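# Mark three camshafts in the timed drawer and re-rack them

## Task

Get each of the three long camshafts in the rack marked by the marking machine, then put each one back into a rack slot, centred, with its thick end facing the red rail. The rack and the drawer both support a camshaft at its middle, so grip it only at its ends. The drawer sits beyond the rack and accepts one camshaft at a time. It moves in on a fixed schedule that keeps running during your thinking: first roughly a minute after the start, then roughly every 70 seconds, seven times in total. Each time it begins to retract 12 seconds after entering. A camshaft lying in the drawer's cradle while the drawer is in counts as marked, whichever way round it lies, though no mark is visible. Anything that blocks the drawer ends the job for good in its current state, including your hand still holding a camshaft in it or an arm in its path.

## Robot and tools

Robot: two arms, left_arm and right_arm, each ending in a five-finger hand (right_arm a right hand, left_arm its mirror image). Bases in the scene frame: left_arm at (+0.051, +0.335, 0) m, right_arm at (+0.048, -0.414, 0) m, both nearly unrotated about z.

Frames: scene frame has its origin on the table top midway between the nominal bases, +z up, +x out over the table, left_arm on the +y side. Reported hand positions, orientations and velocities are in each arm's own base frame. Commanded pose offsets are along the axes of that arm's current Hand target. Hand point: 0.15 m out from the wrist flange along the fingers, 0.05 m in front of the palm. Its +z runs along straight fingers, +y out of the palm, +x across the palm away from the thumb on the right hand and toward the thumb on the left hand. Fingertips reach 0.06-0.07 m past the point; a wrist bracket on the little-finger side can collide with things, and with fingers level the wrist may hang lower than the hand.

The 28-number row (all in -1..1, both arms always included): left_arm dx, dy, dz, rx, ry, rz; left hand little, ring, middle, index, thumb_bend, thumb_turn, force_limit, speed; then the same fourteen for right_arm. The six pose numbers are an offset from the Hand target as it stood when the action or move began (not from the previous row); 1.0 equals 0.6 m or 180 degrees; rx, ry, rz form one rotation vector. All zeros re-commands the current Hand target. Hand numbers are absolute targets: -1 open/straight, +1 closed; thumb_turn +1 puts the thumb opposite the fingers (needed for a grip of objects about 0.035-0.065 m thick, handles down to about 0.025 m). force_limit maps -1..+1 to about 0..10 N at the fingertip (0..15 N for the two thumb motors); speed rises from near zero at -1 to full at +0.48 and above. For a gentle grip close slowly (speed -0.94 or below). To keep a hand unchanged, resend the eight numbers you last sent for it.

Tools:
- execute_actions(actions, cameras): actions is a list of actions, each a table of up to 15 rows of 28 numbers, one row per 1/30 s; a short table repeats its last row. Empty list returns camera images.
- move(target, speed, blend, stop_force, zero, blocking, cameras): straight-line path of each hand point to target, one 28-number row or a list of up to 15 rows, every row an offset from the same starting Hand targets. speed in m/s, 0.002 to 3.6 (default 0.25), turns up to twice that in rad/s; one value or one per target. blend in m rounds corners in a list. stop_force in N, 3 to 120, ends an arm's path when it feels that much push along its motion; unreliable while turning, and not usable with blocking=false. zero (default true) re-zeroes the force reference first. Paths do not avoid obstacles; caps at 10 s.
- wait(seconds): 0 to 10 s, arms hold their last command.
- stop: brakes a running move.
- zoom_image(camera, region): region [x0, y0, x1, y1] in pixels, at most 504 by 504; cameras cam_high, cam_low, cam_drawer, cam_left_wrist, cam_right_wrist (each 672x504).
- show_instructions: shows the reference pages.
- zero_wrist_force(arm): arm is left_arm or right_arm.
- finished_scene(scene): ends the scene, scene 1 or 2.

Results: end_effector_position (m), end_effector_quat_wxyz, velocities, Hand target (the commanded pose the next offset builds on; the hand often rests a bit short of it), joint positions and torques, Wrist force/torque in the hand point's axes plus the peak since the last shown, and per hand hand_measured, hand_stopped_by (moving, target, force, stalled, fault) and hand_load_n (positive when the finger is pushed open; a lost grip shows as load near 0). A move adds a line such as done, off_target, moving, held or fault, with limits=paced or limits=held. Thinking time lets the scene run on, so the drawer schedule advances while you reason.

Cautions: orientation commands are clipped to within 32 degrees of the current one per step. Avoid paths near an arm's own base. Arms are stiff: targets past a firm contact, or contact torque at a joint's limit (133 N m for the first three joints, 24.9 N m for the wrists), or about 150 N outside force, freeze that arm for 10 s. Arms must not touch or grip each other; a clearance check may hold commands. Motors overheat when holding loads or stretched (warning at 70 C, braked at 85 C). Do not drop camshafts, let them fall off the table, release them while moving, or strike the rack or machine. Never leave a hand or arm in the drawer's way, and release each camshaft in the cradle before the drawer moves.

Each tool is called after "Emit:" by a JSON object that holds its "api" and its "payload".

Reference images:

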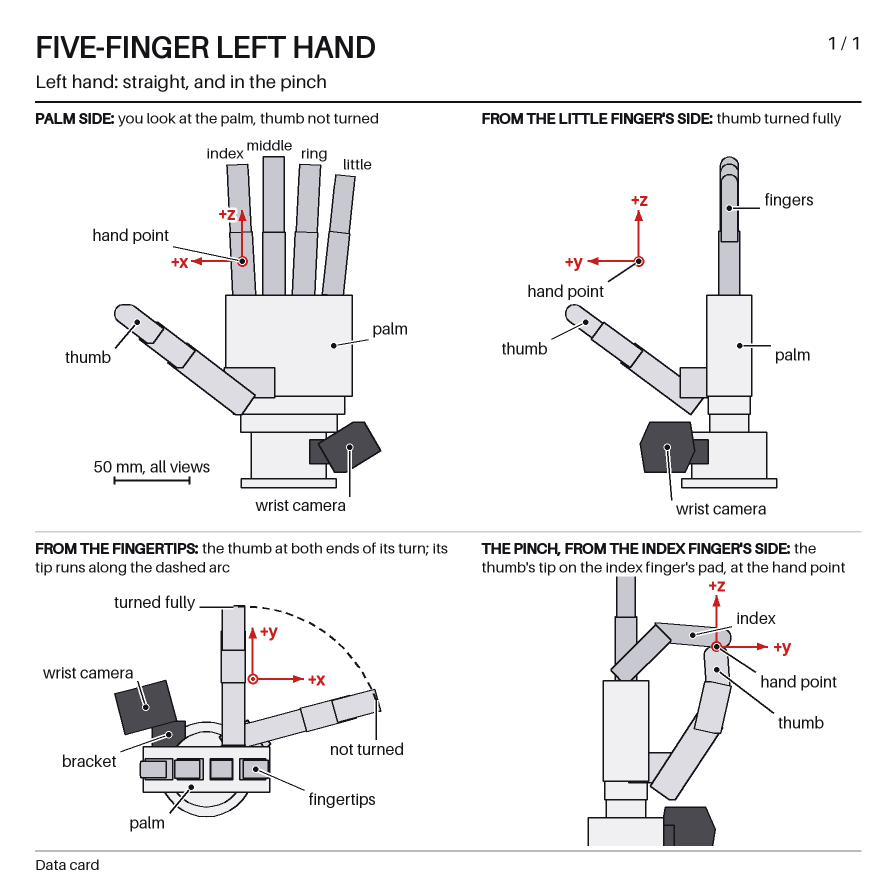

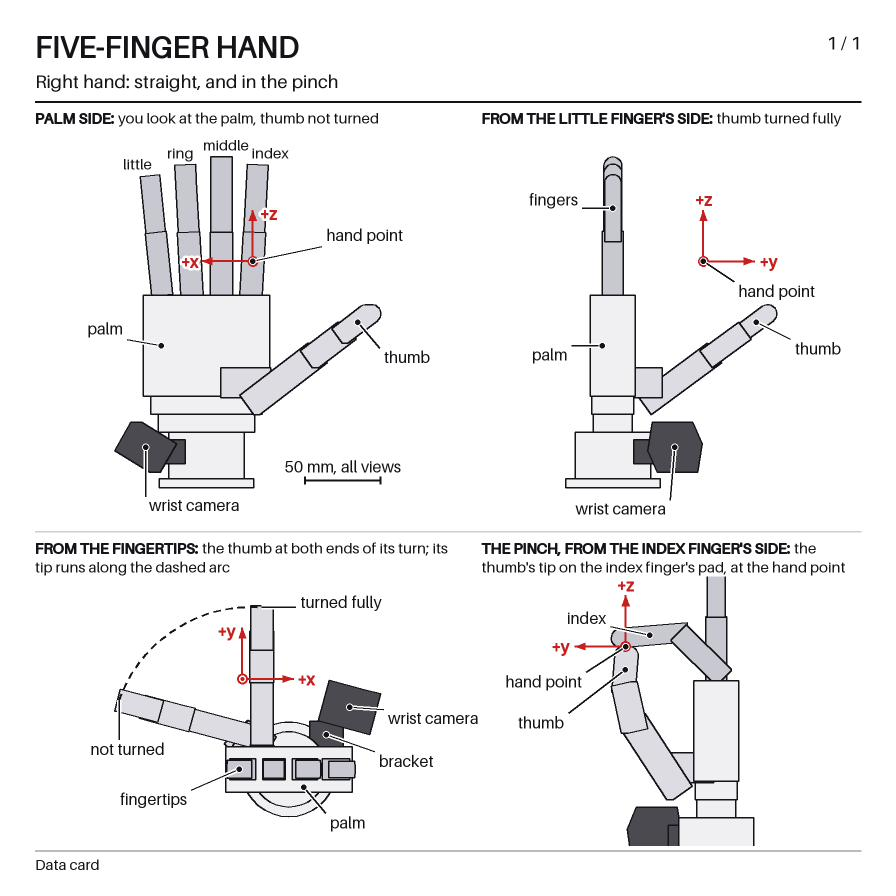

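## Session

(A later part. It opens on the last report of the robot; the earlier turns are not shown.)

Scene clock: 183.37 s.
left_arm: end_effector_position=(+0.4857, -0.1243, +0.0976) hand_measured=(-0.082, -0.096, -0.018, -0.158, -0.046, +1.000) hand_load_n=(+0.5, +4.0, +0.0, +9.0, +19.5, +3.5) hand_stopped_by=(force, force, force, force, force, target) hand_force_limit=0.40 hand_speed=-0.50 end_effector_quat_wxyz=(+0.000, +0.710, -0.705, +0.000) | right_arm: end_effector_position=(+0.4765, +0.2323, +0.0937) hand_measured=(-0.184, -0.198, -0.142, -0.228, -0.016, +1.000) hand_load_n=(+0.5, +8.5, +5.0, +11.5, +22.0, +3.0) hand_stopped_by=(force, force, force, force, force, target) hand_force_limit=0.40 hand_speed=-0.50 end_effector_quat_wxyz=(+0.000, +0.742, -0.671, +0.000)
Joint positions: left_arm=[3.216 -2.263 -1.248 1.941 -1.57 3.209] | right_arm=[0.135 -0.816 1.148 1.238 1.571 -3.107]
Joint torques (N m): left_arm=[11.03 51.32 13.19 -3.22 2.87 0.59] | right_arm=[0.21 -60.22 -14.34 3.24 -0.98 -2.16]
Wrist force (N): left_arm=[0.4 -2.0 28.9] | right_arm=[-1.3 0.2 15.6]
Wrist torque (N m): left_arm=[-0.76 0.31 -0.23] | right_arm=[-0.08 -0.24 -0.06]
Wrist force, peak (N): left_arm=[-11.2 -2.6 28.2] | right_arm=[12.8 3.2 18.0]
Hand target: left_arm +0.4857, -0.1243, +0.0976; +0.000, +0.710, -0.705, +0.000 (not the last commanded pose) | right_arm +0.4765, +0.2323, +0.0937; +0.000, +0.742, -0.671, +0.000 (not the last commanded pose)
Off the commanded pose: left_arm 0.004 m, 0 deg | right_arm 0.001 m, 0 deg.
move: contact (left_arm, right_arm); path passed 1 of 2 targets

Emit:
{"api": "move", "payload": {"target": [[0,0,0.003,0,0,0,0.7,0.7,0.7,0.7,0.42,1,0.4,-0.5,0,0,0.002,0,0,0,0.7,0.7,0.7,0.7,0.42,1,0.4,-0.5],[0,0,0.003,0,0,0,-1,-1,-1,-1,-0.4,1,0.4,-0.2,0,0,0.002,0,0,0,-1,-1,-1,-1,-0.4,1,0.4,-0.2],[0,0.003,-0.2207,0,0,0,-1,-1,-1,-1,-0.4,1,0.4,-0.2,0,0.003,-0.2272,0,0,0,-1,-1,-1,-1,-0.4,1,0.4,-0.2]], "speed": 0.2, "cameras": ["cam_high","cam_drawer"]}}

Emit:
{"api": "zoom_image", "payload": {"camera": "cam_high", "region": [370, 50, 530, 210]}}

Emit:
{"api": "zoom_image", "payload": {"camera": "cam_high", "region": [370, 220, 530, 380]}}

Scene clock: 190.20 s.
left_arm: end_effector_position=(+0.4839, -0.1242, +0.2299) hand_measured=(-1.000, -1.000, -1.000, -1.000, -0.400, +1.000) hand_load_n=(+0.0, +0.0, +0.0, +0.0, +0.0, +0.0) hand_stopped_by=(target, target, target, target, target, target) hand_force_limit=0.40 hand_speed=-0.20 end_effector_quat_wxyz=(+0.000, +0.710, -0.705, +0.000) | right_arm: end_effector_position=(+0.4747, +0.2321, +0.2299) hand_measured=(-1.000, -1.000, -1.000, -1.000, -0.400, +1.000) hand_load_n=(+0.0, +0.0, +0.0, +0.0, +0.0, +0.0) hand_stopped_by=(target, target, target, target, target, target) hand_force_limit=0.40 hand_speed=-0.20 end_effector_quat_wxyz=(+0.000, +0.742, -0.671, +0.000)
Joint positions: left_arm=[3.217 -2.183 -1.036 1.648 -1.57 3.21] | right_arm=[0.135 -0.888 0.918 1.54 1.571 -3.107]
Joint torques (N m): left_arm=[-0.25 44.73 26.41 -4.17 -2.66 1.55] | right_arm=[8.33 -45.31 -21.99 4.34 2.05 2.94]
Wrist force (N): left_arm=[-0.2 -1.1 0.9] | right_arm=[-0.3 -0.5 0.1]
Wrist torque (N m): left_arm=[-0.12 0.11 0.10] | right_arm=[-0.03 0.02 -0.18]
Wrist force, peak (N): left_arm=[0.5 -2.2 29.2] | right_arm=[-1.3 0.2 16.1]
Hand target: left_arm +0.4839, -0.1242, +0.2301; +0.000, +0.710, -0.705, +0.000 | right_arm +0.4747, +0.2321, +0.2300; +0.000, +0.742, -0.671, +0.000
Off the commanded pose: left_arm 0.000 m, 0 deg | right_arm 0.000 m, 0 deg.
move: done
Images, in order (width x height): cam_high 672x504, cam_drawer 672x504.

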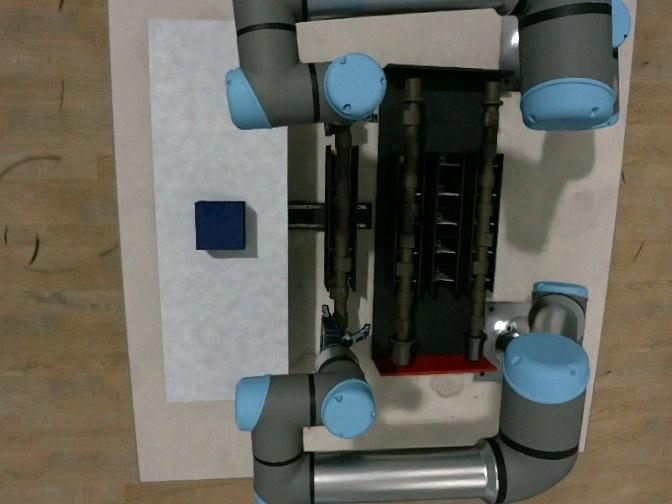

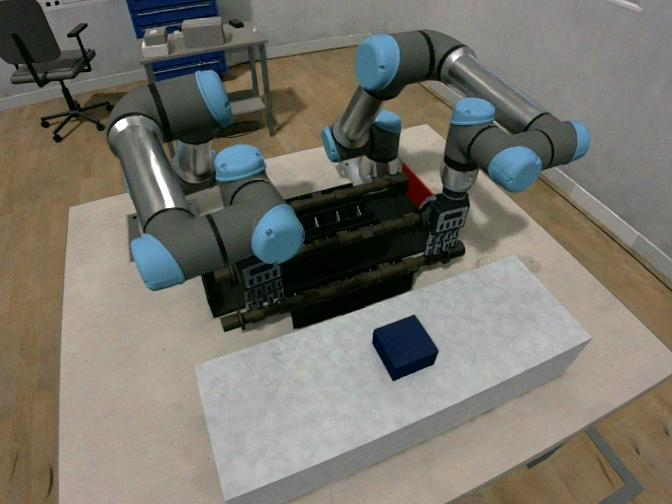

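Scaled by 3.150.

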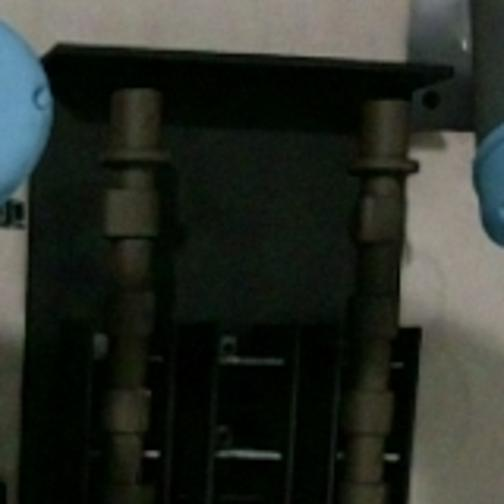

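Scaled by 3.150.

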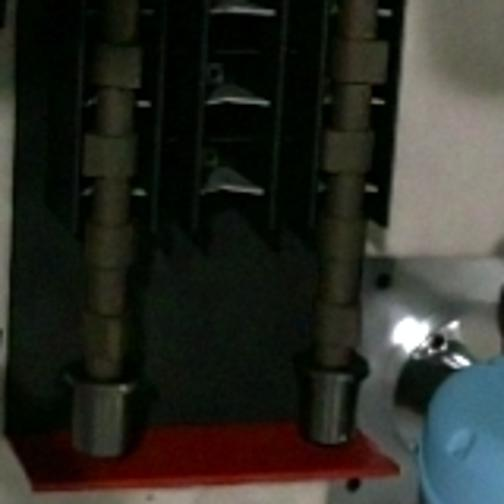

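Emit:
{"api": "wait", "payload": {"seconds": 4, "cameras": ["cam_high"]}}

Scene clock: 205.33 s.
left_arm: end_effector_position=(+0.4839, -0.1242, +0.2301) hand_measured=(-1.000, -1.000, -1.000, -1.000, -0.400, +1.000) hand_load_n=(+0.0, +0.0, +0.0, +0.0, +0.0, +0.0) hand_stopped_by=(target, target, target, target, target, target) hand_force_limit=0.40 hand_speed=-0.20 end_effector_quat_wxyz=(+0.000, +0.710, -0.705, +0.000) | right_arm: end_effector_position=(+0.4747, +0.2321, +0.2300) hand_measured=(-1.000, -1.000, -1.000, -1.000, -0.400, +1.000) hand_load_n=(+0.0, +0.0, +0.0, +0.0, +0.0, +0.0) hand_stopped_by=(target, target, target, target, target, target) hand_force_limit=0.40 hand_speed=-0.20 end_effector_quat_wxyz=(+0.000, +0.742, -0.671, +0.000)
Joint positions: left_arm=[3.217 -2.183 -1.036 1.648 -1.57 3.21] | right_arm=[0.135 -0.888 0.918 1.54 1.571 -3.107]
Joint torques (N m): left_arm=[-8.31 52.8 26.49 -4.29 -2.85 -1.83] | right_arm=[7.95 -51.26 -22.63 3.11 1.73 2.88]
Wrist force (N): left_arm=[-0.1 -1.0 1.2] | right_arm=[0.0 -0.6 0.4]
Wrist torque (N m): left_arm=[-0.12 0.11 0.11] | right_arm=[-0.06 -0.03 -0.16]
Wrist force, peak (N): left_arm=[-0.3 -1.2 1.4] | right_arm=[-0.2 -1.0 0.6]
Hand target: left_arm +0.4839, -0.1242, +0.2301; +0.000, +0.710, -0.705, +0.000 | right_arm +0.4747, +0.2321, +0.2300; +0.000, +0.742, -0.671, +0.000
Off the commanded pose: left_arm 0.000 m, 0 deg | right_arm 0.000 m, 0 deg.
wait: 4.00 s; at rest from the start
Images, in order (width x height): cam_high 672x504.

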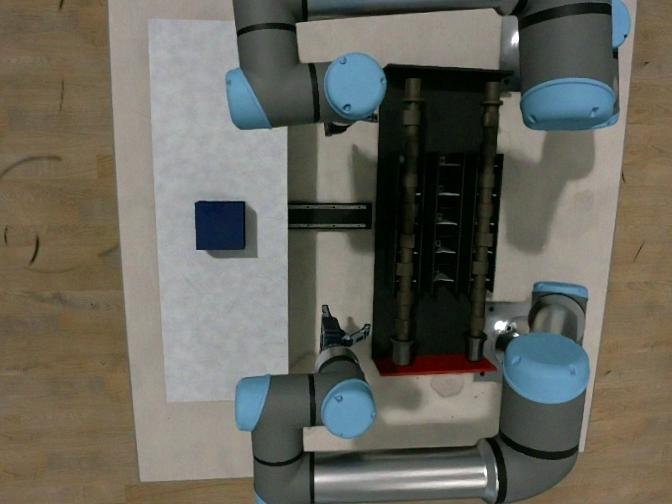

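Emit:
{"api": "wait", "payload": {"seconds": 7.9, "cameras": ["cam_high"]}}

Emit:
{"api": "wait", "payload": {"seconds": 0.7, "cameras": ["cam_high"]}}

Scene clock: 214.93 s.
left_arm: end_effector_position=(+0.4839, -0.1242, +0.2301) hand_measured=(-1.000, -1.000, -1.000, -1.000, -0.400, +1.000) hand_load_n=(+0.5, +0.0, +0.0, +0.0, +0.0, +0.0) hand_stopped_by=(target, target, target, target, target, target) hand_force_limit=0.40 hand_speed=-0.20 end_effector_quat_wxyz=(+0.000, +0.710, -0.705, +0.000) | right_arm: end_effector_position=(+0.4747, +0.2321, +0.2300) hand_measured=(-1.000, -1.000, -1.000, -1.000, -0.400, +1.000) hand_load_n=(+0.0, +0.0, +0.0, +0.0, +0.0, +0.0) hand_stopped_by=(target, target, target, target, target, target) hand_force_limit=0.40 hand_speed=-0.20 end_effector_quat_wxyz=(+0.000, +0.742, -0.671, +0.000)
Joint positions: left_arm=[3.217 -2.183 -1.036 1.648 -1.57 3.21] | right_arm=[0.135 -0.888 0.918 1.54 1.571 -3.107]
Joint torques (N m): left_arm=[-9.85 53.1 27.75 -3.94 -2.78 -1.55] | right_arm=[8.41 -51.23 -22.32 2.54 1.42 2.93]
Wrist force (N): left_arm=[-0.2 -1.2 0.9] | right_arm=[-0.6 -0.3 -0.1]
Wrist torque (N m): left_arm=[-0.14 0.11 0.11] | right_arm=[0.01 0.07 -0.19]
Wrist force, peak (N): left_arm=[-0.1 -1.3 1.3] | right_arm=[-0.5 -1.0 0.4]
Hand target: left_arm +0.4839, -0.1242, +0.2301; +0.000, +0.710, -0.705, +0.000 | right_arm +0.4747, +0.2321, +0.2300; +0.000, +0.742, -0.671, +0.000
Off the commanded pose: left_arm 0.000 m, 0 deg | right_arm 0.000 m, 0 deg.
wait: 7.90 s; at rest from the start
Images, in order (width x height): cam_high 672x504.

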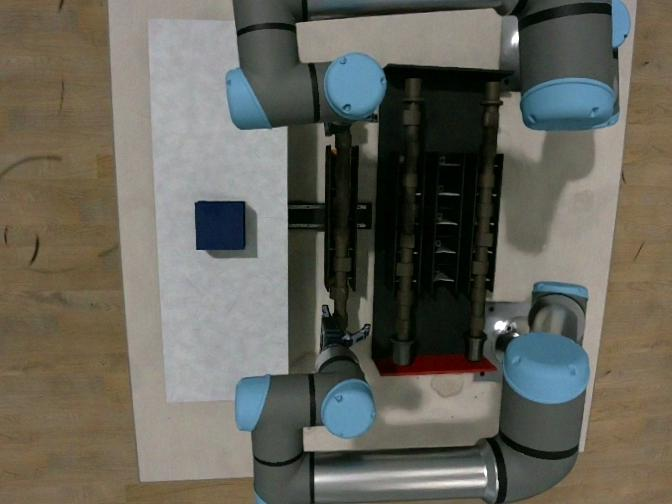

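Scene clock: 215.63 s.
left_arm: end_effector_position=(+0.4839, -0.1242, +0.2301) hand_measured=(-1.000, -1.000, -1.000, -1.000, -0.400, +1.000) hand_load_n=(+0.0, +0.0, +0.0, +0.0, +0.0, +0.0) hand_stopped_by=(target, target, target, target, target, target) hand_force_limit=0.40 hand_speed=-0.20 end_effector_quat_wxyz=(+0.000, +0.710, -0.705, +0.000) | right_arm: end_effector_position=(+0.4747, +0.2321, +0.2300) hand_measured=(-1.000, -1.000, -1.000, -1.000, -0.400, +1.000) hand_load_n=(+0.0, -0.5, +0.0, +0.0, +0.0, +0.0) hand_stopped_by=(target, target, target, target, target, target) hand_force_limit=0.40 hand_speed=-0.20 end_effector_quat_wxyz=(+0.000, +0.742, -0.671, +0.000)
Joint positions: left_arm=[3.217 -2.183 -1.036 1.648 -1.57 3.21] | right_arm=[0.135 -0.888 0.918 1.54 1.571 -3.107]
Joint torques (N m): left_arm=[-7.75 51.02 26.68 -3.8 -2.61 -1.5] | right_arm=[8.01 -50.84 -22.81 2.51 1.43 2.99]
Wrist force (N): left_arm=[-0.2 -1.0 1.0] | right_arm=[-0.4 -0.5 0.4]
Wrist torque (N m): left_arm=[-0.10 0.13 0.10] | right_arm=[-0.04 0.03 -0.19]
Wrist force, peak (N): left_arm=[-0.2 -1.2 1.2] | right_arm=[-0.4 -0.6 0.5]
Hand target: left_arm +0.4839, -0.1242, +0.2301; +0.000, +0.710, -0.705, +0.000 | right_arm +0.4747, +0.2321, +0.2300; +0.000, +0.742, -0.671, +0.000
Off the commanded pose: left_arm 0.000 m, 0 deg | right_arm 0.000 m, 0 deg.
wait: 0.70 s; at rest by 0.17 s
Images, in order (width x height): cam_high 672x504.

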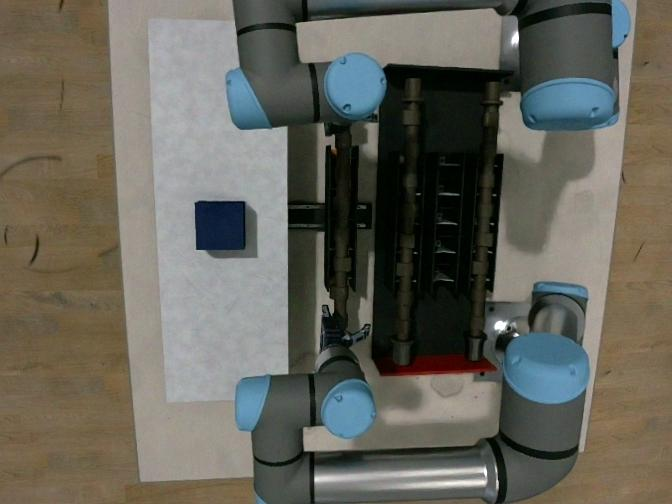

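Emit:
{"api": "move", "payload": {"target": [[0,-0.003,0.2197,0,0,0,-1,-1,-1,-1,-0.4,1,0.4,-0.2,0,-0.003,0.225,0,0,0,-1,-1,-1,-1,-0.4,1,0.4,-0.2],[0,-0.003,0.2197,0,0,0,0.6,0.6,0.6,0.6,0.4,1,-0.1,-0.4,0,-0.003,0.225,0,0,0,0.6,0.6,0.6,0.6,0.4,1,-0.1,-0.4],[0,-0.003,0.2197,0,0,0,0.7,0.7,0.7,0.7,0.42,1,0.4,-0.5,0,-0.003,0.225,0,0,0,0.7,0.7,0.7,0.7,0.42,1,0.4,-0.5],[0,-0.003,0.02,0,0,0,0.7,0.7,0.7,0.7,0.42,1,0.4,-0.5,0,-0.003,0.0255,0,0,0,0.7,0.7,0.7,0.7,0.42,1,0.4,-0.5],[0.0013,0.3987,0.02,0,0,0,0.7,0.7,0.7,0.7,0.42,1,0.4,-0.5,-0.0523,0.3968,0.0255,0,0,0,0.7,0.7,0.7,0.7,0.42,1,0.4,-0.5],[0.0013,0.3987,0.2205,0,0,0,0.7,0.7,0.7,0.7,0.42,1,0.4,-0.5,-0.0523,0.3968,0.2255,0,0,0,0.7,0.7,0.7,0.7,0.42,1,0.4,-0.5]], "speed": [0.2,0.2,0.2,0.2,0.28,0.12], "blend": [0,0,0,0.03,0.02,0], "cameras": ["cam_high","cam_left_wrist"]}}

Emit:
{"api": "zoom_image", "payload": {"camera": "cam_high", "region": [350, 160, 510, 280]}}

Scene clock: 228.67 s.
left_arm: end_effector_position=(+0.2446, -0.1268, +0.0978) hand_measured=(-0.070, -0.098, +0.016, -0.066, -0.090, +1.000) hand_load_n=(+1.5, +1.0, +2.0, +11.0, +16.5, +3.0) hand_stopped_by=(force, force, force, force, force, target) hand_force_limit=0.40 hand_speed=-0.50 end_effector_quat_wxyz=(+0.000, +0.710, -0.705, +0.000) | right_arm: end_effector_position=(+0.2347, +0.2395, +0.0946) hand_measured=(-0.182, -0.198, -0.142, -0.248, -0.016, +1.000) hand_load_n=(+1.0, +10.5, +8.0, +5.0, +20.5, +5.0) hand_stopped_by=(force, force, force, force, force, target) hand_force_limit=0.40 hand_speed=-0.50 end_effector_quat_wxyz=(+0.000, +0.742, -0.671, +0.000)
Joint positions: left_arm=[3.269 -1.746 -2.031 2.206 -1.57 3.262] | right_arm=[0.254 -1.283 1.895 0.959 1.571 -2.988]
Joint torques (N m): left_arm=[-11.19 27.53 25.65 -4.29 2.47 -0.31] | right_arm=[0.32 -28.26 -17.67 3.12 -1.24 -0.93]
Wrist force (N): left_arm=[3.0 -2.8 29.7] | right_arm=[-4.1 0.9 15.7]
Wrist torque (N m): left_arm=[-0.74 0.28 -0.14] | right_arm=[-0.06 -0.32 -0.27]
Wrist force, peak (N): left_arm=[0.6 -2.0 36.2] | right_arm=[-18.2 -2.2 16.6]
Hand target: left_arm +0.2447, -0.1268, +0.0978; +0.000, +0.710, -0.705, +0.000 | right_arm +0.2347, +0.2395, +0.0946; +0.000, +0.742, -0.671, +0.000
Off the commanded pose: left_arm 0.000 m, 0 deg | right_arm 0.000 m, 0 deg.
move: done
camera_calibration:
cam_left_wrist: T_world_to_cam=[[0.9759, -0.21356, -0.0448467, -0.258267], [-0.160139, -0.840484, 0.517632, -0.123361], [-0.148238, -0.497975, -0.854427, 0.173919], [0, 0, 0, 1]] pos_world=[0.258069, -0.0722314, 0.200875]
Images, in order (width x height): cam_high 672x504, cam_left_wrist 672x504.

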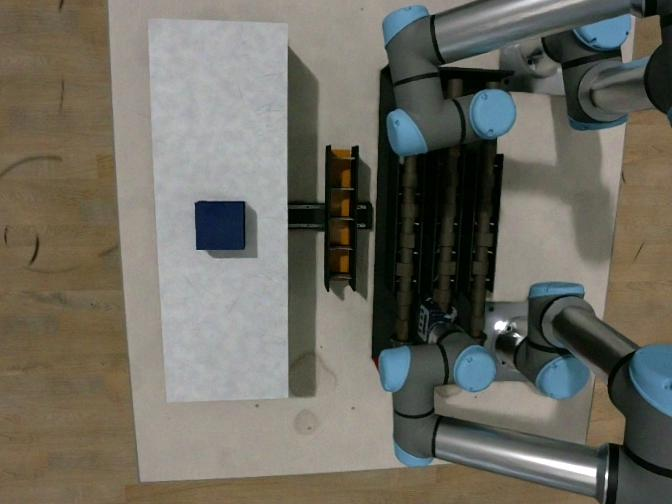

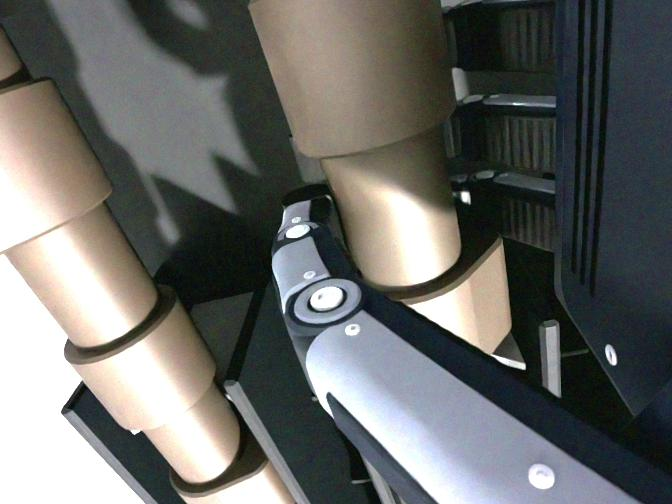

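Scaled by 3.150.

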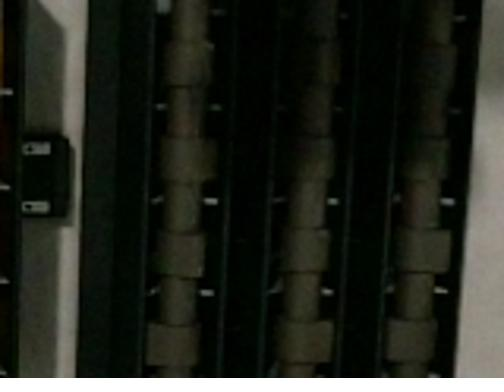

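Emit:
{"api": "move", "payload": {"target": [[0,0,0.0035,0,0,0,0.7,0.7,0.7,0.7,0.42,1,0.4,-0.5,0,0,0.0025,0,0,0,0.7,0.7,0.7,0.7,0.42,1,0.4,-0.5],[0,0,0.0035,0,0,0,-1,-1,-1,-1,-0.4,1,0.4,-0.2,0,0,0.0025,0,0,0,-1,-1,-1,-1,-0.4,1,0.4,-0.2],[0,-0.001,-0.1955,0,0,0,-1,-1,-1,-1,-0.4,1,0.4,-0.2,0,-0.001,-0.2007,0,0,0,-1,-1,-1,-1,-0.4,1,0.4,-0.2],[0.0055,0.153,-0.1955,0,0,0,-1,-1,-1,-1,-0.4,1,0.4,-0.2,-0.0153,0.1514,-0.2007,0,0,0,-1,-1,-1,-1,-0.4,1,0.4,-0.2],[0.0055,0.153,-0.0012,0,0,0,-1,-1,-1,-1,-0.4,1,0.4,-0.2,-0.0153,0.1514,-0.0015,0,0,0,-1,-1,-1,-1,-0.4,1,0.4,-0.2]], "speed": [0.1,0.2,0.25,0.25,0.18], "blend": [0,0,0.01,0.01,0], "cameras": ["cam_left_wrist","cam_right_wrist"]}}

Scene clock: 236.97 s.
left_arm: end_effector_position=(+0.1529, -0.1308, +0.0986) hand_measured=(-1.000, -1.000, -1.000, -1.000, -0.400, +1.000) hand_load_n=(+0.0, +0.0, +0.0, +0.0, +0.0, +0.0) hand_stopped_by=(target, target, target, target, target, target) hand_force_limit=0.40 hand_speed=-0.20 end_effector_quat_wxyz=(+0.000, +0.710, -0.705, +0.000) | right_arm: end_effector_position=(+0.1435, +0.2396, +0.0955) hand_measured=(-1.000, -1.000, -1.000, -1.000, -0.400, +1.000) hand_load_n=(+0.0, +0.0, +0.0, +0.0, +0.0, +0.0) hand_stopped_by=(target, target, target, target, target, target) hand_force_limit=0.40 hand_speed=-0.20 end_effector_quat_wxyz=(+0.000, +0.742, -0.671, +0.000) end_effector_velocity=(+0.000, +0.001, -0.001) end_effector_angular_velocity=(+0.002, -0.003, +0.000)
Joint positions: left_arm=[3.308 -1.528 -2.267 2.224 -1.57 3.301] | right_arm=[0.342 -1.442 2.095 0.918 1.571 -2.9]
Joint velocities: left_arm=[within noise] | right_arm=[0.001 0 0.002 -0.005 -0.001 0]
Joint torques (N m): left_arm=[-4.84 5.99 9.2 0.35 1.43 -0.86] | right_arm=[8.31 -11.63 -5.88 0.68 -1.54 3]
Wrist force (N): left_arm=[-0.6 -1.0 1.3] | right_arm=[-0.1 -1.0 0.4]
Wrist torque (N m): left_arm=[-0.13 0.19 0.16] | right_arm=[-0.13 -0.03 -0.13]
Wrist force, peak (N): left_arm=[2.2 -2.8 29.8] | right_arm=[-3.1 0.0 16.0]
Hand target: left_arm +0.1529, -0.1308, +0.0985; +0.000, +0.710, -0.705, +0.000 | right_arm +0.1434, +0.2396, +0.0955; +0.000, +0.742, -0.671, +0.000
Off the commanded pose: left_arm 0.000 m, 0 deg | right_arm 0.000 m, 0 deg.
move: done
camera_calibration:
cam_left_wrist: T_world_to_cam=[[0.975911, -0.21356, -0.0446017, -0.169646], [-0.160245, -0.840405, 0.517726, -0.141817], [-0.148049, -0.498108, -0.854383, 0.158967], [0, 0, 0, 1]] pos_world=[0.166369, -0.0762309, 0.201675]
cam_right_wrist: T_world_to_cam=[[-0.923332, -0.382445, 0.0345427, 0.215295], [-0.303015, 0.780902, 0.546236, -0.19674], [-0.235879, 0.49389, -0.836919, 0.113073], [0, 0, 0, 1]] pos_world=[0.165845, 0.180127, 0.194662]
Images, in order (width x height): cam_left_wrist 672x504, cam_right_wrist 672x504.

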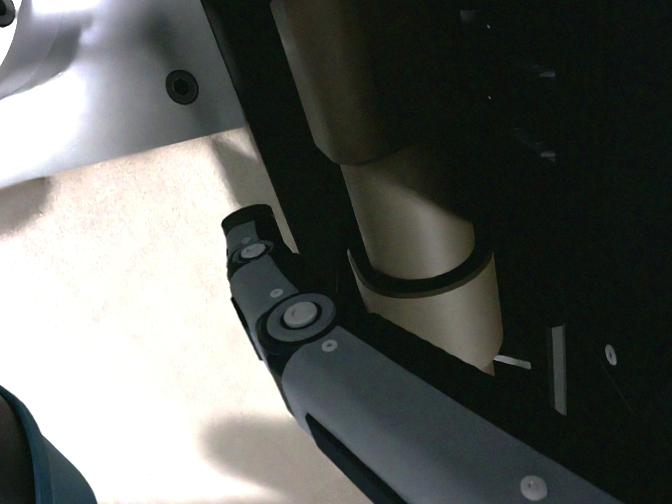

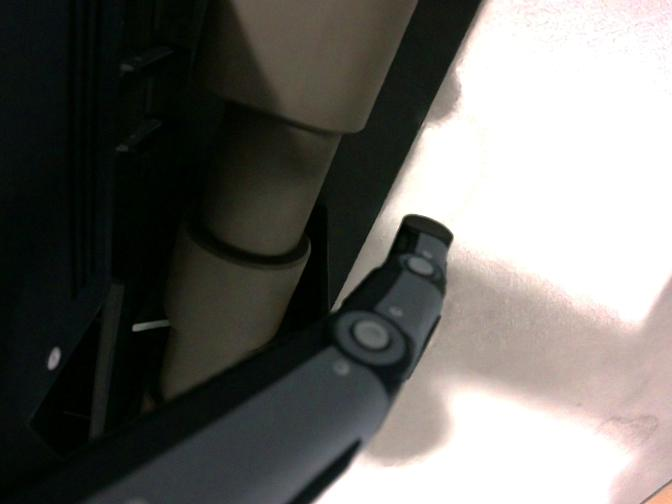

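Emit:
{"api": "move", "payload": {"target": [[0,0,0,0,0,0,0.6,0.6,0.6,0.6,0.4,1,-0.1,-0.4,0,0,0,0,0,0,0.6,0.6,0.6,0.6,0.4,1,-0.1,-0.4],[0,0,0,0,0,0,0.7,0.7,0.7,0.7,0.42,1,0.4,-0.5,0,0,0,0,0,0,0.7,0.7,0.7,0.7,0.42,1,0.4,-0.5],[0,0,-0.2,0,0,0,0.7,0.7,0.7,0.7,0.42,1,0.4,-0.5,0,0,-0.2,0,0,0,0.7,0.7,0.7,0.7,0.42,1,0.4,-0.5],[-0.008,-0.5545,-0.2,0,0,0,0.7,0.7,0.7,0.7,0.42,1,0.4,-0.5,0.0667,-0.5505,-0.2,0,0,0,0.7,0.7,0.7,0.7,0.42,1,0.4,-0.5],[-0.008,-0.5545,-0.0743,0,0,0,0.7,0.7,0.7,0.7,0.42,1,0.4,-0.5,0.0667,-0.5505,-0.0743,0,0,0,0.7,0.7,0.7,0.7,0.42,1,0.4,-0.5]], "speed": [0.2,0.2,0.2,0.28,0.18], "blend": [0,0,0.03,0.02,0], "cameras": ["cam_high"]}}

Emit:
{"api": "zoom_image", "payload": {"camera": "cam_high", "region": [270, 120, 430, 240]}}

Emit:
{"api": "zoom_image", "payload": {"camera": "cam_high", "region": [270, 210, 430, 330]}}

Scene clock: 248.07 s.
left_arm: end_effector_position=(+0.4856, -0.1236, +0.1432) hand_measured=(-0.030, -0.048, -0.014, -0.090, -0.042, +1.000) hand_load_n=(+5.5, +13.0, +0.0, +3.5, +17.5, +2.5) hand_stopped_by=(force, force, force, force, force, target) hand_force_limit=0.40 hand_speed=-0.50 end_effector_quat_wxyz=(+0.000, +0.710, -0.705, +0.000) | right_arm: end_effector_position=(+0.4760, +0.2328, +0.1403) hand_measured=(-0.178, -0.198, -0.184, -0.432, +0.012, +1.000) hand_load_n=(+5.5, +11.0, +7.0, +14.0, +16.5, +1.0) hand_stopped_by=(force, force, force, force, force, target) hand_force_limit=0.40 hand_speed=-0.50 end_effector_quat_wxyz=(+0.000, +0.742, -0.671, +0.000)
Joint positions: left_arm=[3.218 -2.226 -1.189 1.844 -1.57 3.211] | right_arm=[0.136 -0.851 1.085 1.335 1.571 -3.106]
Joint torques (N m): left_arm=[6.57 57.12 15.01 -2.75 4.95 0.79] | right_arm=[2.73 -55.39 -12.28 4.4 -4.63 3.1]
Wrist force (N): left_arm=[-10.2 1.1 23.5] | right_arm=[10.2 -2.1 22.4]
Wrist torque (N m): left_arm=[-0.41 0.99 0.27] | right_arm=[-0.50 -0.47 0.24]
Wrist force, peak (N): left_arm=[-8.5 1.0 29.4] | right_arm=[8.2 -2.3 27.9]
Hand target: left_arm +0.4856, -0.1236, +0.1431; +0.000, +0.710, -0.705, +0.000 | right_arm +0.4760, +0.2328, +0.1402; +0.000, +0.742, -0.671, +0.000
Off the commanded pose: left_arm 0.000 m, 0 deg | right_arm 0.000 m, 0 deg.
move: done
Images, in order (width x height): cam_high 672x504.

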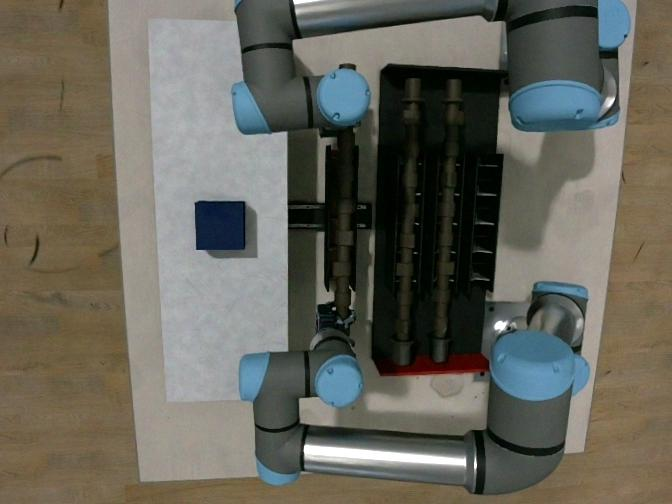

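Scaled by 3.150.

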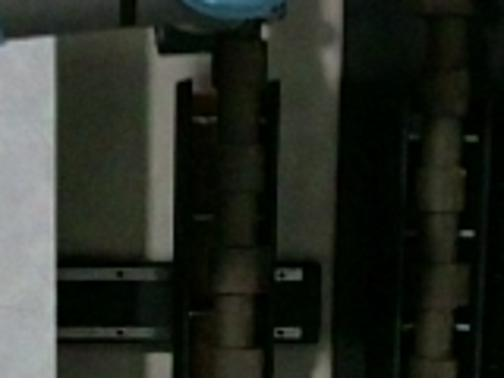

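Scaled by 3.150.

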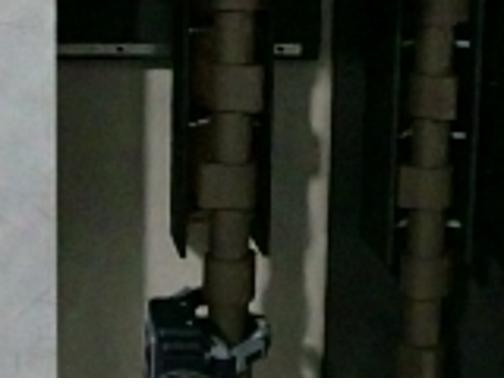

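Emit:
{"api": "move", "payload": {"target": [0,0,0.0828,0,0,0,0.7,0.7,0.7,0.7,0.42,1,0.4,-0.5,0,0,0.0793,0,0,0,0.7,0.7,0.7,0.7,0.42,1,0.4,-0.5], "speed": 0.07, "stop_force": 14}}

Scene clock: 252.90 s.
left_arm: end_effector_position=(+0.4855, -0.1236, +0.0970) hand_measured=(-0.030, -0.048, -0.014, -0.088, -0.042, +1.000) hand_load_n=(+1.0, +6.0, +0.0, +0.5, +11.5, +1.5) hand_stopped_by=(force, force, force, force, force, target) hand_force_limit=0.40 hand_speed=-0.50 end_effector_quat_wxyz=(+0.000, +0.710, -0.705, +0.000) | right_arm: end_effector_position=(+0.4760, +0.2328, +0.0942) hand_measured=(-0.178, -0.198, -0.184, -0.430, +0.012, +1.000) hand_load_n=(+1.5, +5.5, +3.5, +10.0, +18.5, +2.5) hand_stopped_by=(force, force, force, force, force, target) hand_force_limit=0.40 hand_speed=-0.50 end_effector_quat_wxyz=(+0.000, +0.742, -0.671, +0.000)
Joint positions: left_arm=[3.218 -2.263 -1.25 1.942 -1.57 3.211] | right_arm=[0.136 -0.817 1.149 1.239 1.571 -3.106]
Joint torques (N m): left_arm=[-3.82 43.93 11.85 -0.17 0 -1.22] | right_arm=[2.43 -59.76 -15.9 1.08 1.77 1.84]
Wrist force (N): left_arm=[-1.3 6.7 13.6] | right_arm=[0.5 7.3 13.8]
Wrist torque (N m): left_arm=[-0.07 0.61 0.14] | right_arm=[-0.23 -0.22 0.10]
Wrist force, peak (N): left_arm=[-10.2 1.4 23.8] | right_arm=[9.9 -1.8 23.1]
Hand target: left_arm +0.4855, -0.1236, +0.0970; +0.000, +0.710, -0.705, +0.000 (not the last commanded pose) | right_arm +0.4760, +0.2328, +0.0942; +0.000, +0.742, -0.671, +0.000 (not the last commanded pose)
Off the commanded pose: left_arm 0.004 m, 0 deg | right_arm 0.002 m, 0 deg.
move: contact (left_arm, right_arm)

Emit:
{"api": "move", "payload": {"target": [[0,0.002,0.002,0,0,0,0.7,0.7,0.7,0.7,0.42,1,0.4,-0.5,0,0.002,0.002,0,0,0,0.7,0.7,0.7,0.7,0.42,1,0.4,-0.5],[0,0.002,0.002,0,0,0,-1,-1,-1,-1,-0.4,1,0.4,-0.2,0,0.002,0.002,0,0,0,-1,-1,-1,-1,-0.4,1,0.4,-0.2],[0,0.002,-0.2217,0,0,0,-1,-1,-1,-1,-0.4,1,0.4,-0.2,0,0.002,-0.2262,0,0,0,-1,-1,-1,-1,-0.4,1,0.4,-0.2]], "speed": 0.2, "cameras": ["cam_high","cam_drawer"]}}

Emit:
{"api": "zoom_image", "payload": {"camera": "cam_high", "region": [370, 50, 530, 210]}}

Emit:
{"api": "zoom_image", "payload": {"camera": "cam_high", "region": [370, 220, 530, 380]}}

Scene clock: 260.43 s.
left_arm: end_effector_position=(+0.4844, -0.1234, +0.2299) hand_measured=(-1.000, -1.000, -1.000, -1.000, -0.400, +1.000) hand_load_n=(+0.0, +0.0, +0.0, +0.0, +0.0, +0.0) hand_stopped_by=(target, target, target, target, target, target) hand_force_limit=0.40 hand_speed=-0.20 end_effector_quat_wxyz=(+0.000, +0.710, -0.705, +0.000) | right_arm: end_effector_position=(+0.4748, +0.2326, +0.2298) hand_measured=(-1.000, -1.000, -1.000, -1.000, -0.400, +1.000) hand_load_n=(+0.0, +0.0, +0.0, +0.0, +0.0, +0.0) hand_stopped_by=(target, target, target, target, target, target) hand_force_limit=0.40 hand_speed=-0.20 end_effector_quat_wxyz=(+0.000, +0.742, -0.671, +0.000)
Joint positions: left_arm=[3.218 -2.184 -1.035 1.647 -1.57 3.211] | right_arm=[0.136 -0.887 0.917 1.54 1.571 -3.106]
Joint torques (N m): left_arm=[-5.88 46.68 26.66 -4.24 -2.74 1.8] | right_arm=[4.13 -48.14 -23.62 4.05 2.02 -1.97]
Wrist force (N): left_arm=[-0.2 -1.2 1.1] | right_arm=[-0.4 -1.0 -0.1]
Wrist torque (N m): left_arm=[-0.14 0.12 0.16] | right_arm=[-0.09 0.04 -0.25]
Wrist force, peak (N): left_arm=[-1.6 6.7 14.0] | right_arm=[0.5 7.3 14.2]
Hand target: left_arm +0.4844, -0.1235, +0.2300; +0.000, +0.710, -0.705, +0.000 | right_arm +0.4748, +0.2326, +0.2299; +0.000, +0.742, -0.671, +0.000
Off the commanded pose: left_arm 0.000 m, 0 deg | right_arm 0.000 m, 0 deg.
move: done
Images, in order (width x height): cam_high 672x504, cam_drawer 672x504.

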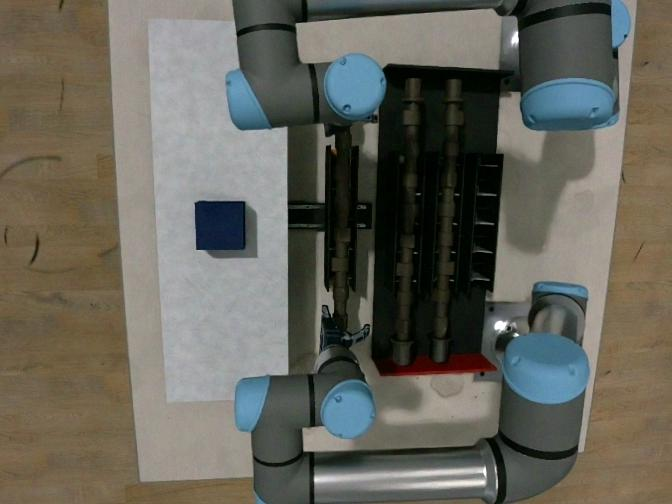

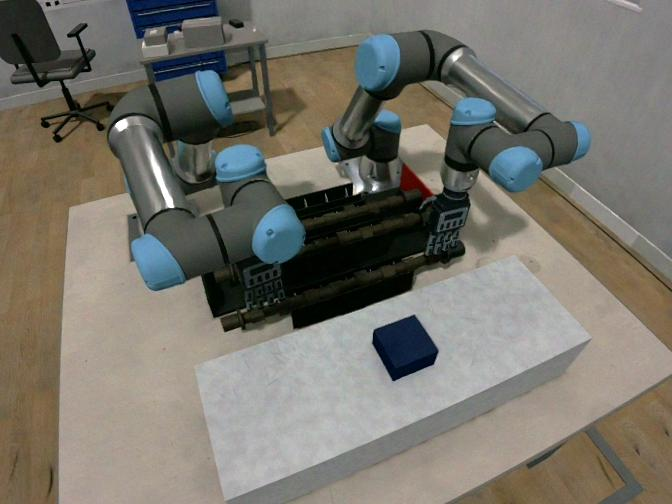

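Scaled by 3.150.

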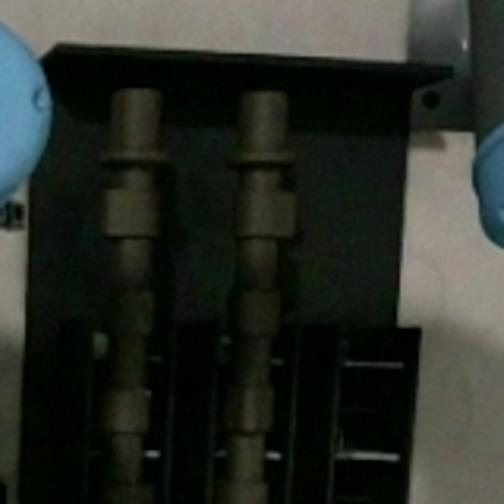

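Scaled by 3.150.

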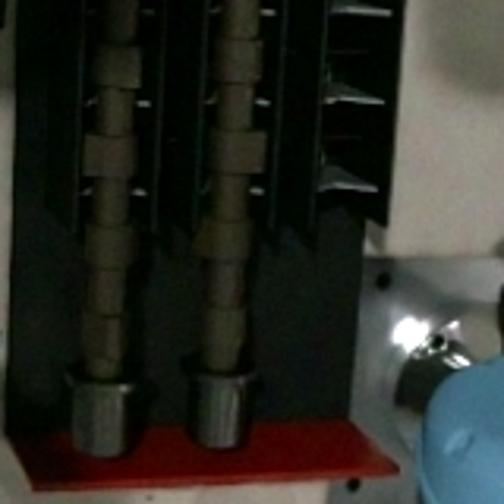

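Emit:
{"api": "wait", "payload": {"seconds": 5, "cameras": ["cam_high"]}}

Scene clock: 276.63 s.
left_arm: end_effector_position=(+0.4844, -0.1235, +0.2300) hand_measured=(-1.000, -1.000, -1.000, -1.000, -0.400, +1.000) hand_load_n=(+0.0, +0.0, +0.0, +0.0, +0.0, +0.0) hand_stopped_by=(target, target, target, target, target, target) hand_force_limit=0.40 hand_speed=-0.20 end_effector_quat_wxyz=(+0.000, +0.710, -0.705, +0.000) | right_arm: end_effector_position=(+0.4748, +0.2326, +0.2299) hand_measured=(-1.000, -1.000, -1.000, -1.000, -0.400, +1.000) hand_load_n=(+0.0, +0.0, +0.0, +0.0, +0.0, +0.0) hand_stopped_by=(target, target, target, target, target, target) hand_force_limit=0.40 hand_speed=-0.20 end_effector_quat_wxyz=(+0.000, +0.742, -0.671, +0.000)
Joint positions: left_arm=[3.218 -2.184 -1.034 1.647 -1.57 3.211] | right_arm=[0.136 -0.887 0.917 1.54 1.571 -3.106]
Joint torques (N m): left_arm=[-8.82 52.26 25.52 -4.11 -2.35 1.84] | right_arm=[5.96 -51.45 -22.98 2.83 2.05 -2.6]
Wrist force (N): left_arm=[-0.2 -1.3 1.0] | right_arm=[-0.4 -1.1 -0.1]
Wrist torque (N m): left_arm=[-0.15 0.11 0.17] | right_arm=[-0.11 0.04 -0.25]
Wrist force, peak (N): left_arm=[0.2 -1.4 1.4] | right_arm=[-0.5 -1.6 0.0]
Hand target: left_arm +0.4844, -0.1235, +0.2300; +0.000, +0.710, -0.705, +0.000 | right_arm +0.4748, +0.2326, +0.2299; +0.000, +0.742, -0.671, +0.000
Off the commanded pose: left_arm 0.000 m, 0 deg | right_arm 0.000 m, 0 deg.
wait: 5.00 s; at rest from the start
Images, in order (width x height): cam_high 672x504.

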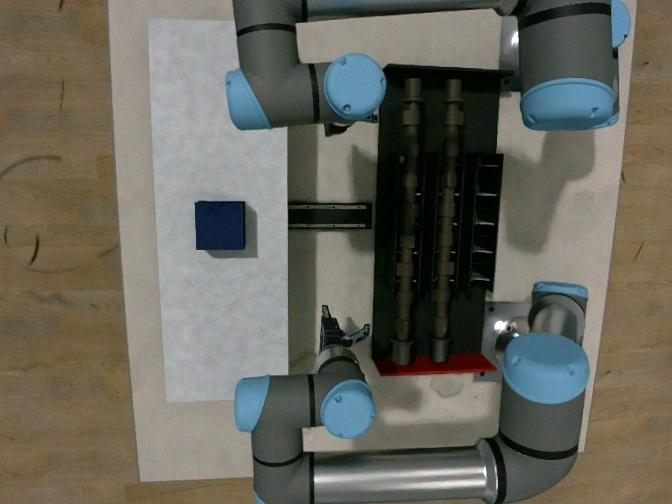

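Emit:
{"api": "wait", "payload": {"seconds": 6.8, "cameras": ["cam_high"]}}

Emit:
{"api": "wait", "payload": {"seconds": 0.5, "cameras": ["cam_high"]}}

Scene clock: 284.93 s.
left_arm: end_effector_position=(+0.4844, -0.1235, +0.2300) hand_measured=(-1.000, -1.000, -1.000, -1.000, -0.400, +1.000) hand_load_n=(+0.0, +0.0, +0.0, +0.0, -0.5, +0.0) hand_stopped_by=(target, target, target, target, target, target) hand_force_limit=0.40 hand_speed=-0.20 end_effector_quat_wxyz=(+0.000, +0.710, -0.705, +0.000) | right_arm: end_effector_position=(+0.4748, +0.2326, +0.2299) hand_measured=(-1.000, -1.000, -1.000, -1.000, -0.400, +1.000) hand_load_n=(+0.0, +0.0, +0.0, +0.0, +0.0, +0.0) hand_stopped_by=(target, target, target, target, target, target) hand_force_limit=0.40 hand_speed=-0.20 end_effector_quat_wxyz=(+0.000, +0.742, -0.671, +0.000)
Joint positions: left_arm=[3.218 -2.184 -1.034 1.647 -1.57 3.211] | right_arm=[0.136 -0.887 0.917 1.54 1.571 -3.106]
Joint torques (N m): left_arm=[-8.87 50.32 25.28 -4.02 -2.15 2.44] | right_arm=[6.27 -50.82 -22.38 2.33 2.16 -2.55]
Wrist force (N): left_arm=[0.0 -1.1 1.0] | right_arm=[-0.4 -0.7 0.1]
Wrist torque (N m): left_arm=[-0.12 0.09 0.17] | right_arm=[-0.06 0.03 -0.24]
Wrist force, peak (N): left_arm=[-0.2 -1.3 1.2] | right_arm=[-0.4 -1.7 -0.1]
Hand target: left_arm +0.4844, -0.1235, +0.2300; +0.000, +0.710, -0.705, +0.000 | right_arm +0.4748, +0.2326, +0.2299; +0.000, +0.742, -0.671, +0.000
Off the commanded pose: left_arm 0.000 m, 0 deg | right_arm 0.000 m, 0 deg.
wait: 6.80 s; at rest from the start
Images, in order (width x height): cam_high 672x504.

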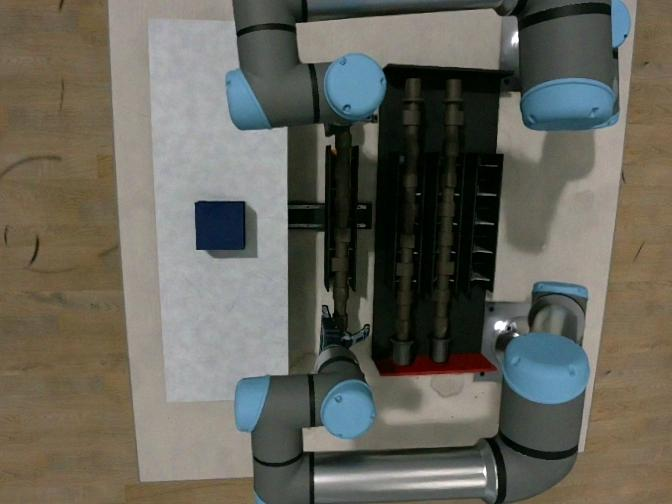

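Scene clock: 285.43 s.
left_arm: end_effector_position=(+0.4844, -0.1235, +0.2300) hand_measured=(-1.000, -1.000, -1.000, -1.000, -0.400, +1.000) hand_load_n=(+0.0, +0.0, +0.0, +0.0, +0.0, +0.0) hand_stopped_by=(target, target, target, target, target, target) hand_force_limit=0.40 hand_speed=-0.20 end_effector_quat_wxyz=(+0.000, +0.710, -0.705, +0.000) | right_arm: end_effector_position=(+0.4748, +0.2326, +0.2299) hand_measured=(-1.000, -1.000, -1.000, -1.000, -0.400, +1.000) hand_load_n=(+0.0, +0.0, +0.0, +0.0, +0.0, +0.0) hand_stopped_by=(target, target, target, target, target, target) hand_force_limit=0.40 hand_speed=-0.20 end_effector_quat_wxyz=(+0.000, +0.742, -0.671, +0.000)
Joint positions: left_arm=[3.218 -2.184 -1.034 1.647 -1.57 3.211] | right_arm=[0.136 -0.887 0.917 1.54 1.571 -3.106]
Joint torques (N m): left_arm=[-9.03 53.11 26.12 -4.18 -2.51 1.91] | right_arm=[5.54 -50.75 -23.54 2.3 2.06 -2.61]
Wrist force (N): left_arm=[-0.1 -1.3 1.0] | right_arm=[-0.1 -1.1 -0.2]
Wrist torque (N m): left_arm=[-0.15 0.10 0.17] | right_arm=[-0.11 0.01 -0.23]
Wrist force, peak (N): left_arm=[-0.2 -1.2 1.2] | right_arm=[-0.5 -1.4 0.2]
Hand target: left_arm +0.4844, -0.1235, +0.2300; +0.000, +0.710, -0.705, +0.000 | right_arm +0.4748, +0.2326, +0.2299; +0.000, +0.742, -0.671, +0.000
Off the commanded pose: left_arm 0.000 m, 0 deg | right_arm 0.000 m, 0 deg.
wait: 0.50 s; at rest by 0.17 s
Images, in order (width x height): cam_high 672x504.

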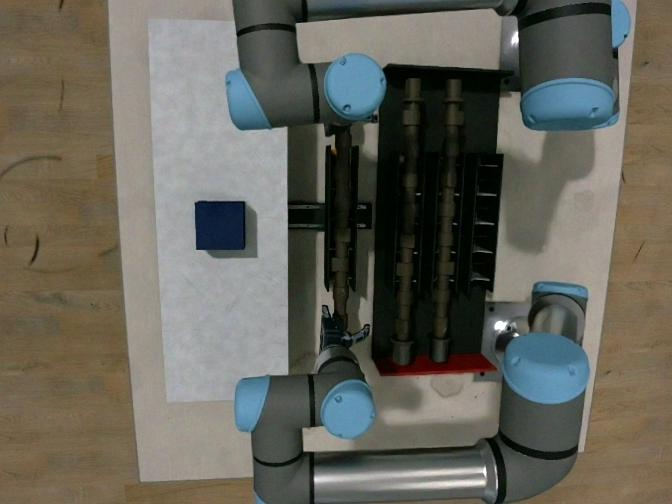

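Emit:
{"api": "move", "payload": {"target": [[0,0,0.2197,0,0,0,-1,-1,-1,-1,-0.4,1,0.4,-0.2,0,0,0.225,0,0,0,-1,-1,-1,-1,-0.4,1,0.4,-0.2],[0,0,0.2197,0,0,0,0.6,0.6,0.6,0.6,0.4,1,-0.1,-0.4,0,0,0.225,0,0,0,0.6,0.6,0.6,0.6,0.4,1,-0.1,-0.4],[0,0,0.2197,0,0,0,0.7,0.7,0.7,0.7,0.42,1,0.4,-0.5,0,0,0.225,0,0,0,0.7,0.7,0.7,0.7,0.42,1,0.4,-0.5],[0,0,0.02,0,0,0,0.7,0.7,0.7,0.7,0.42,1,0.4,-0.5,0,0,0.0255,0,0,0,0.7,0.7,0.7,0.7,0.42,1,0.4,-0.5],[0.0083,0.5529,0.02,0,0,0,0.7,0.7,0.7,0.7,0.42,1,0.4,-0.5,-0.0672,0.5482,0.0255,0,0,0,0.7,0.7,0.7,0.7,0.42,1,0.4,-0.5],[0.0083,0.5529,0.195,0,0,0,0.7,0.7,0.7,0.7,0.42,1,0.4,-0.5,-0.0672,0.5482,0.1998,0,0,0,0.7,0.7,0.7,0.7,0.42,1,0.4,-0.5]], "speed": [0.2,0.2,0.2,0.2,0.28,0.15], "blend": [0,0,0,0.03,0.02,0]}}

Emit:
{"api": "move", "payload": {"target": [0,0,0.028,0,0,0,0.7,0.7,0.7,0.7,0.42,1,0.4,-0.5,0,0,0.028,0,0,0,0.7,0.7,0.7,0.7,0.42,1,0.4,-0.5], "speed": 0.07, "stop_force": 14, "cameras": ["cam_high","cam_left_wrist"]}}

Emit:
{"api": "zoom_image", "payload": {"camera": "cam_high", "region": [350, 160, 510, 280]}}

Scene clock: 298.00 s.
left_arm: end_effector_position=(+0.1526, -0.1309, +0.1133) hand_measured=(-0.028, -0.084, +0.024, -0.052, -0.066, +1.000) hand_load_n=(+4.5, +0.0, +4.0, +14.0, +14.0, +2.5) hand_stopped_by=(force, force, force, force, force, target) hand_force_limit=0.40 hand_speed=-0.50 end_effector_quat_wxyz=(+0.000, +0.710, -0.705, +0.000) | right_arm: end_effector_position=(+0.1435, +0.2398, +0.1100) hand_measured=(-0.150, -0.190, -0.154, -0.418, +0.010, +1.000) hand_load_n=(+10.5, +2.0, +13.5, +10.5, +20.0, +3.0) hand_stopped_by=(force, force, force, force, force, target) hand_force_limit=0.40 hand_speed=-0.50 end_effector_quat_wxyz=(+0.000, +0.742, -0.671, +0.000)
Joint positions: left_arm=[3.308 -1.501 -2.246 2.175 -1.57 3.301] | right_arm=[0.343 -1.465 2.075 0.96 1.571 -2.899]
Joint torques (N m): left_arm=[-7.2 9.34 16.24 -3.09 -2.09 -0.82] | right_arm=[8.04 -18.05 -11.5 3.86 -1.59 2.77]
Wrist force (N): left_arm=[0.4 -1.4 25.5] | right_arm=[-1.0 -0.6 20.1]
Wrist torque (N m): left_arm=[-0.50 0.37 0.03] | right_arm=[-0.38 -0.51 -0.03]
Wrist force, peak (N): left_arm=[0.2 -1.4 32.7] | right_arm=[-2.6 -5.2 25.4]
Hand target: left_arm +0.1526, -0.1309, +0.1132; +0.000, +0.710, -0.705, +0.000 | right_arm +0.1435, +0.2399, +0.1099; +0.000, +0.742, -0.671, +0.000
Off the commanded pose: left_arm 0.000 m, 0 deg | right_arm 0.000 m, 0 deg.
move: done

Scene clock: 299.43 s.
left_arm: end_effector_position=(+0.1526, -0.1309, +0.0964) hand_measured=(-0.028, -0.084, +0.024, -0.052, -0.064, +1.000) hand_load_n=(+4.0, +0.0, +2.0, +12.5, +8.0, +1.5) hand_stopped_by=(force, force, force, force, force, target) hand_force_limit=0.40 hand_speed=-0.50 end_effector_quat_wxyz=(+0.000, +0.710, -0.705, +0.000) | right_arm: end_effector_position=(+0.1435, +0.2399, +0.0931) hand_measured=(-0.150, -0.190, -0.154, -0.418, +0.010, +1.000) hand_load_n=(+6.0, +3.0, +10.5, +7.0, +17.5, +3.5) hand_stopped_by=(force, force, force, force, force, target) hand_force_limit=0.40 hand_speed=-0.50 end_effector_quat_wxyz=(+0.000, +0.742, -0.671, +0.000)
Joint positions: left_arm=[3.308 -1.531 -2.271 2.231 -1.57 3.301] | right_arm=[0.343 -1.438 2.097 0.911 1.571 -2.899]
Joint torques (N m): left_arm=[-11.38 25.67 27.81 -5.08 0.89 -1.4] | right_arm=[6.67 -31.61 -22.55 4.43 -1.66 2.48]
Wrist force (N): left_arm=[0.8 -1.6 25.6] | right_arm=[-1.2 -0.7 19.4]
Wrist torque (N m): left_arm=[-0.53 0.38 0.08] | right_arm=[-0.36 -0.61 -0.03]
Wrist force, peak (N): left_arm=[1.3 -1.4 26.3] | right_arm=[-1.4 -0.6 20.2]
Hand target: left_arm +0.1526, -0.1309, +0.0964; +0.000, +0.710, -0.705, +0.000 | right_arm +0.1435, +0.2399, +0.0931; +0.000, +0.742, -0.671, +0.000
Off the commanded pose: left_arm 0.000 m, 0 deg | right_arm 0.000 m, 0 deg.
move: done
camera_calibration:
cam_left_wrist: T_world_to_cam=[[0.975883, -0.213626, -0.0449003, -0.169419], [-0.160146, -0.840402, 0.517763, -0.140782], [-0.148342, -0.498085, -0.854345, 0.156951], [0, 0, 0, 1]] pos_world=[0.16607, -0.0763308, 0.199375]
Images, in order (width x height): cam_high 672x504, cam_left_wrist 672x504.

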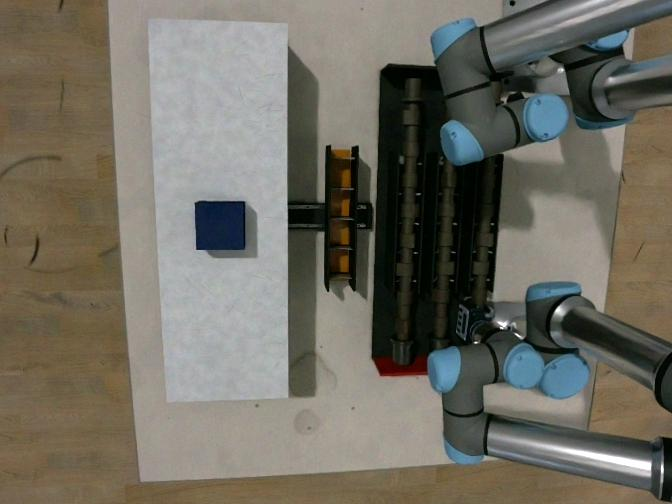

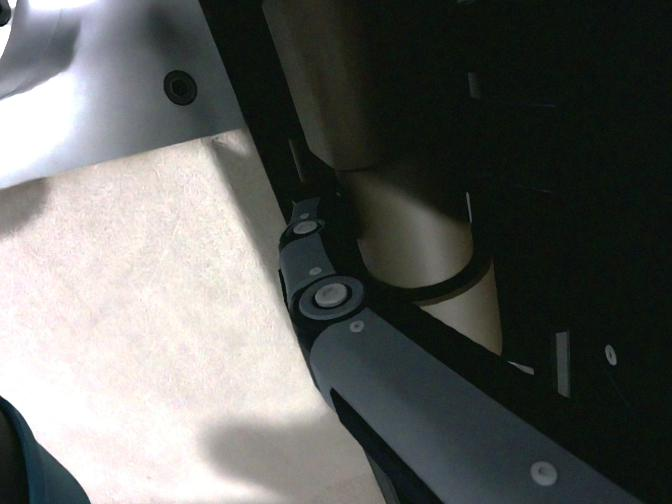

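Scaled by 3.150.

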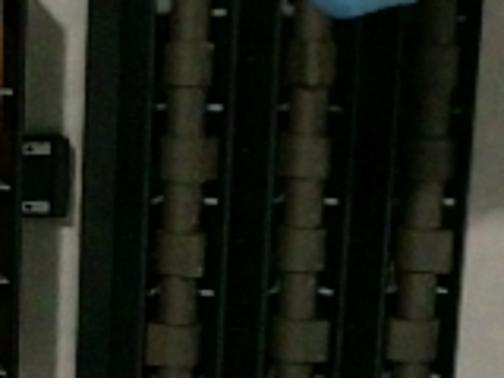

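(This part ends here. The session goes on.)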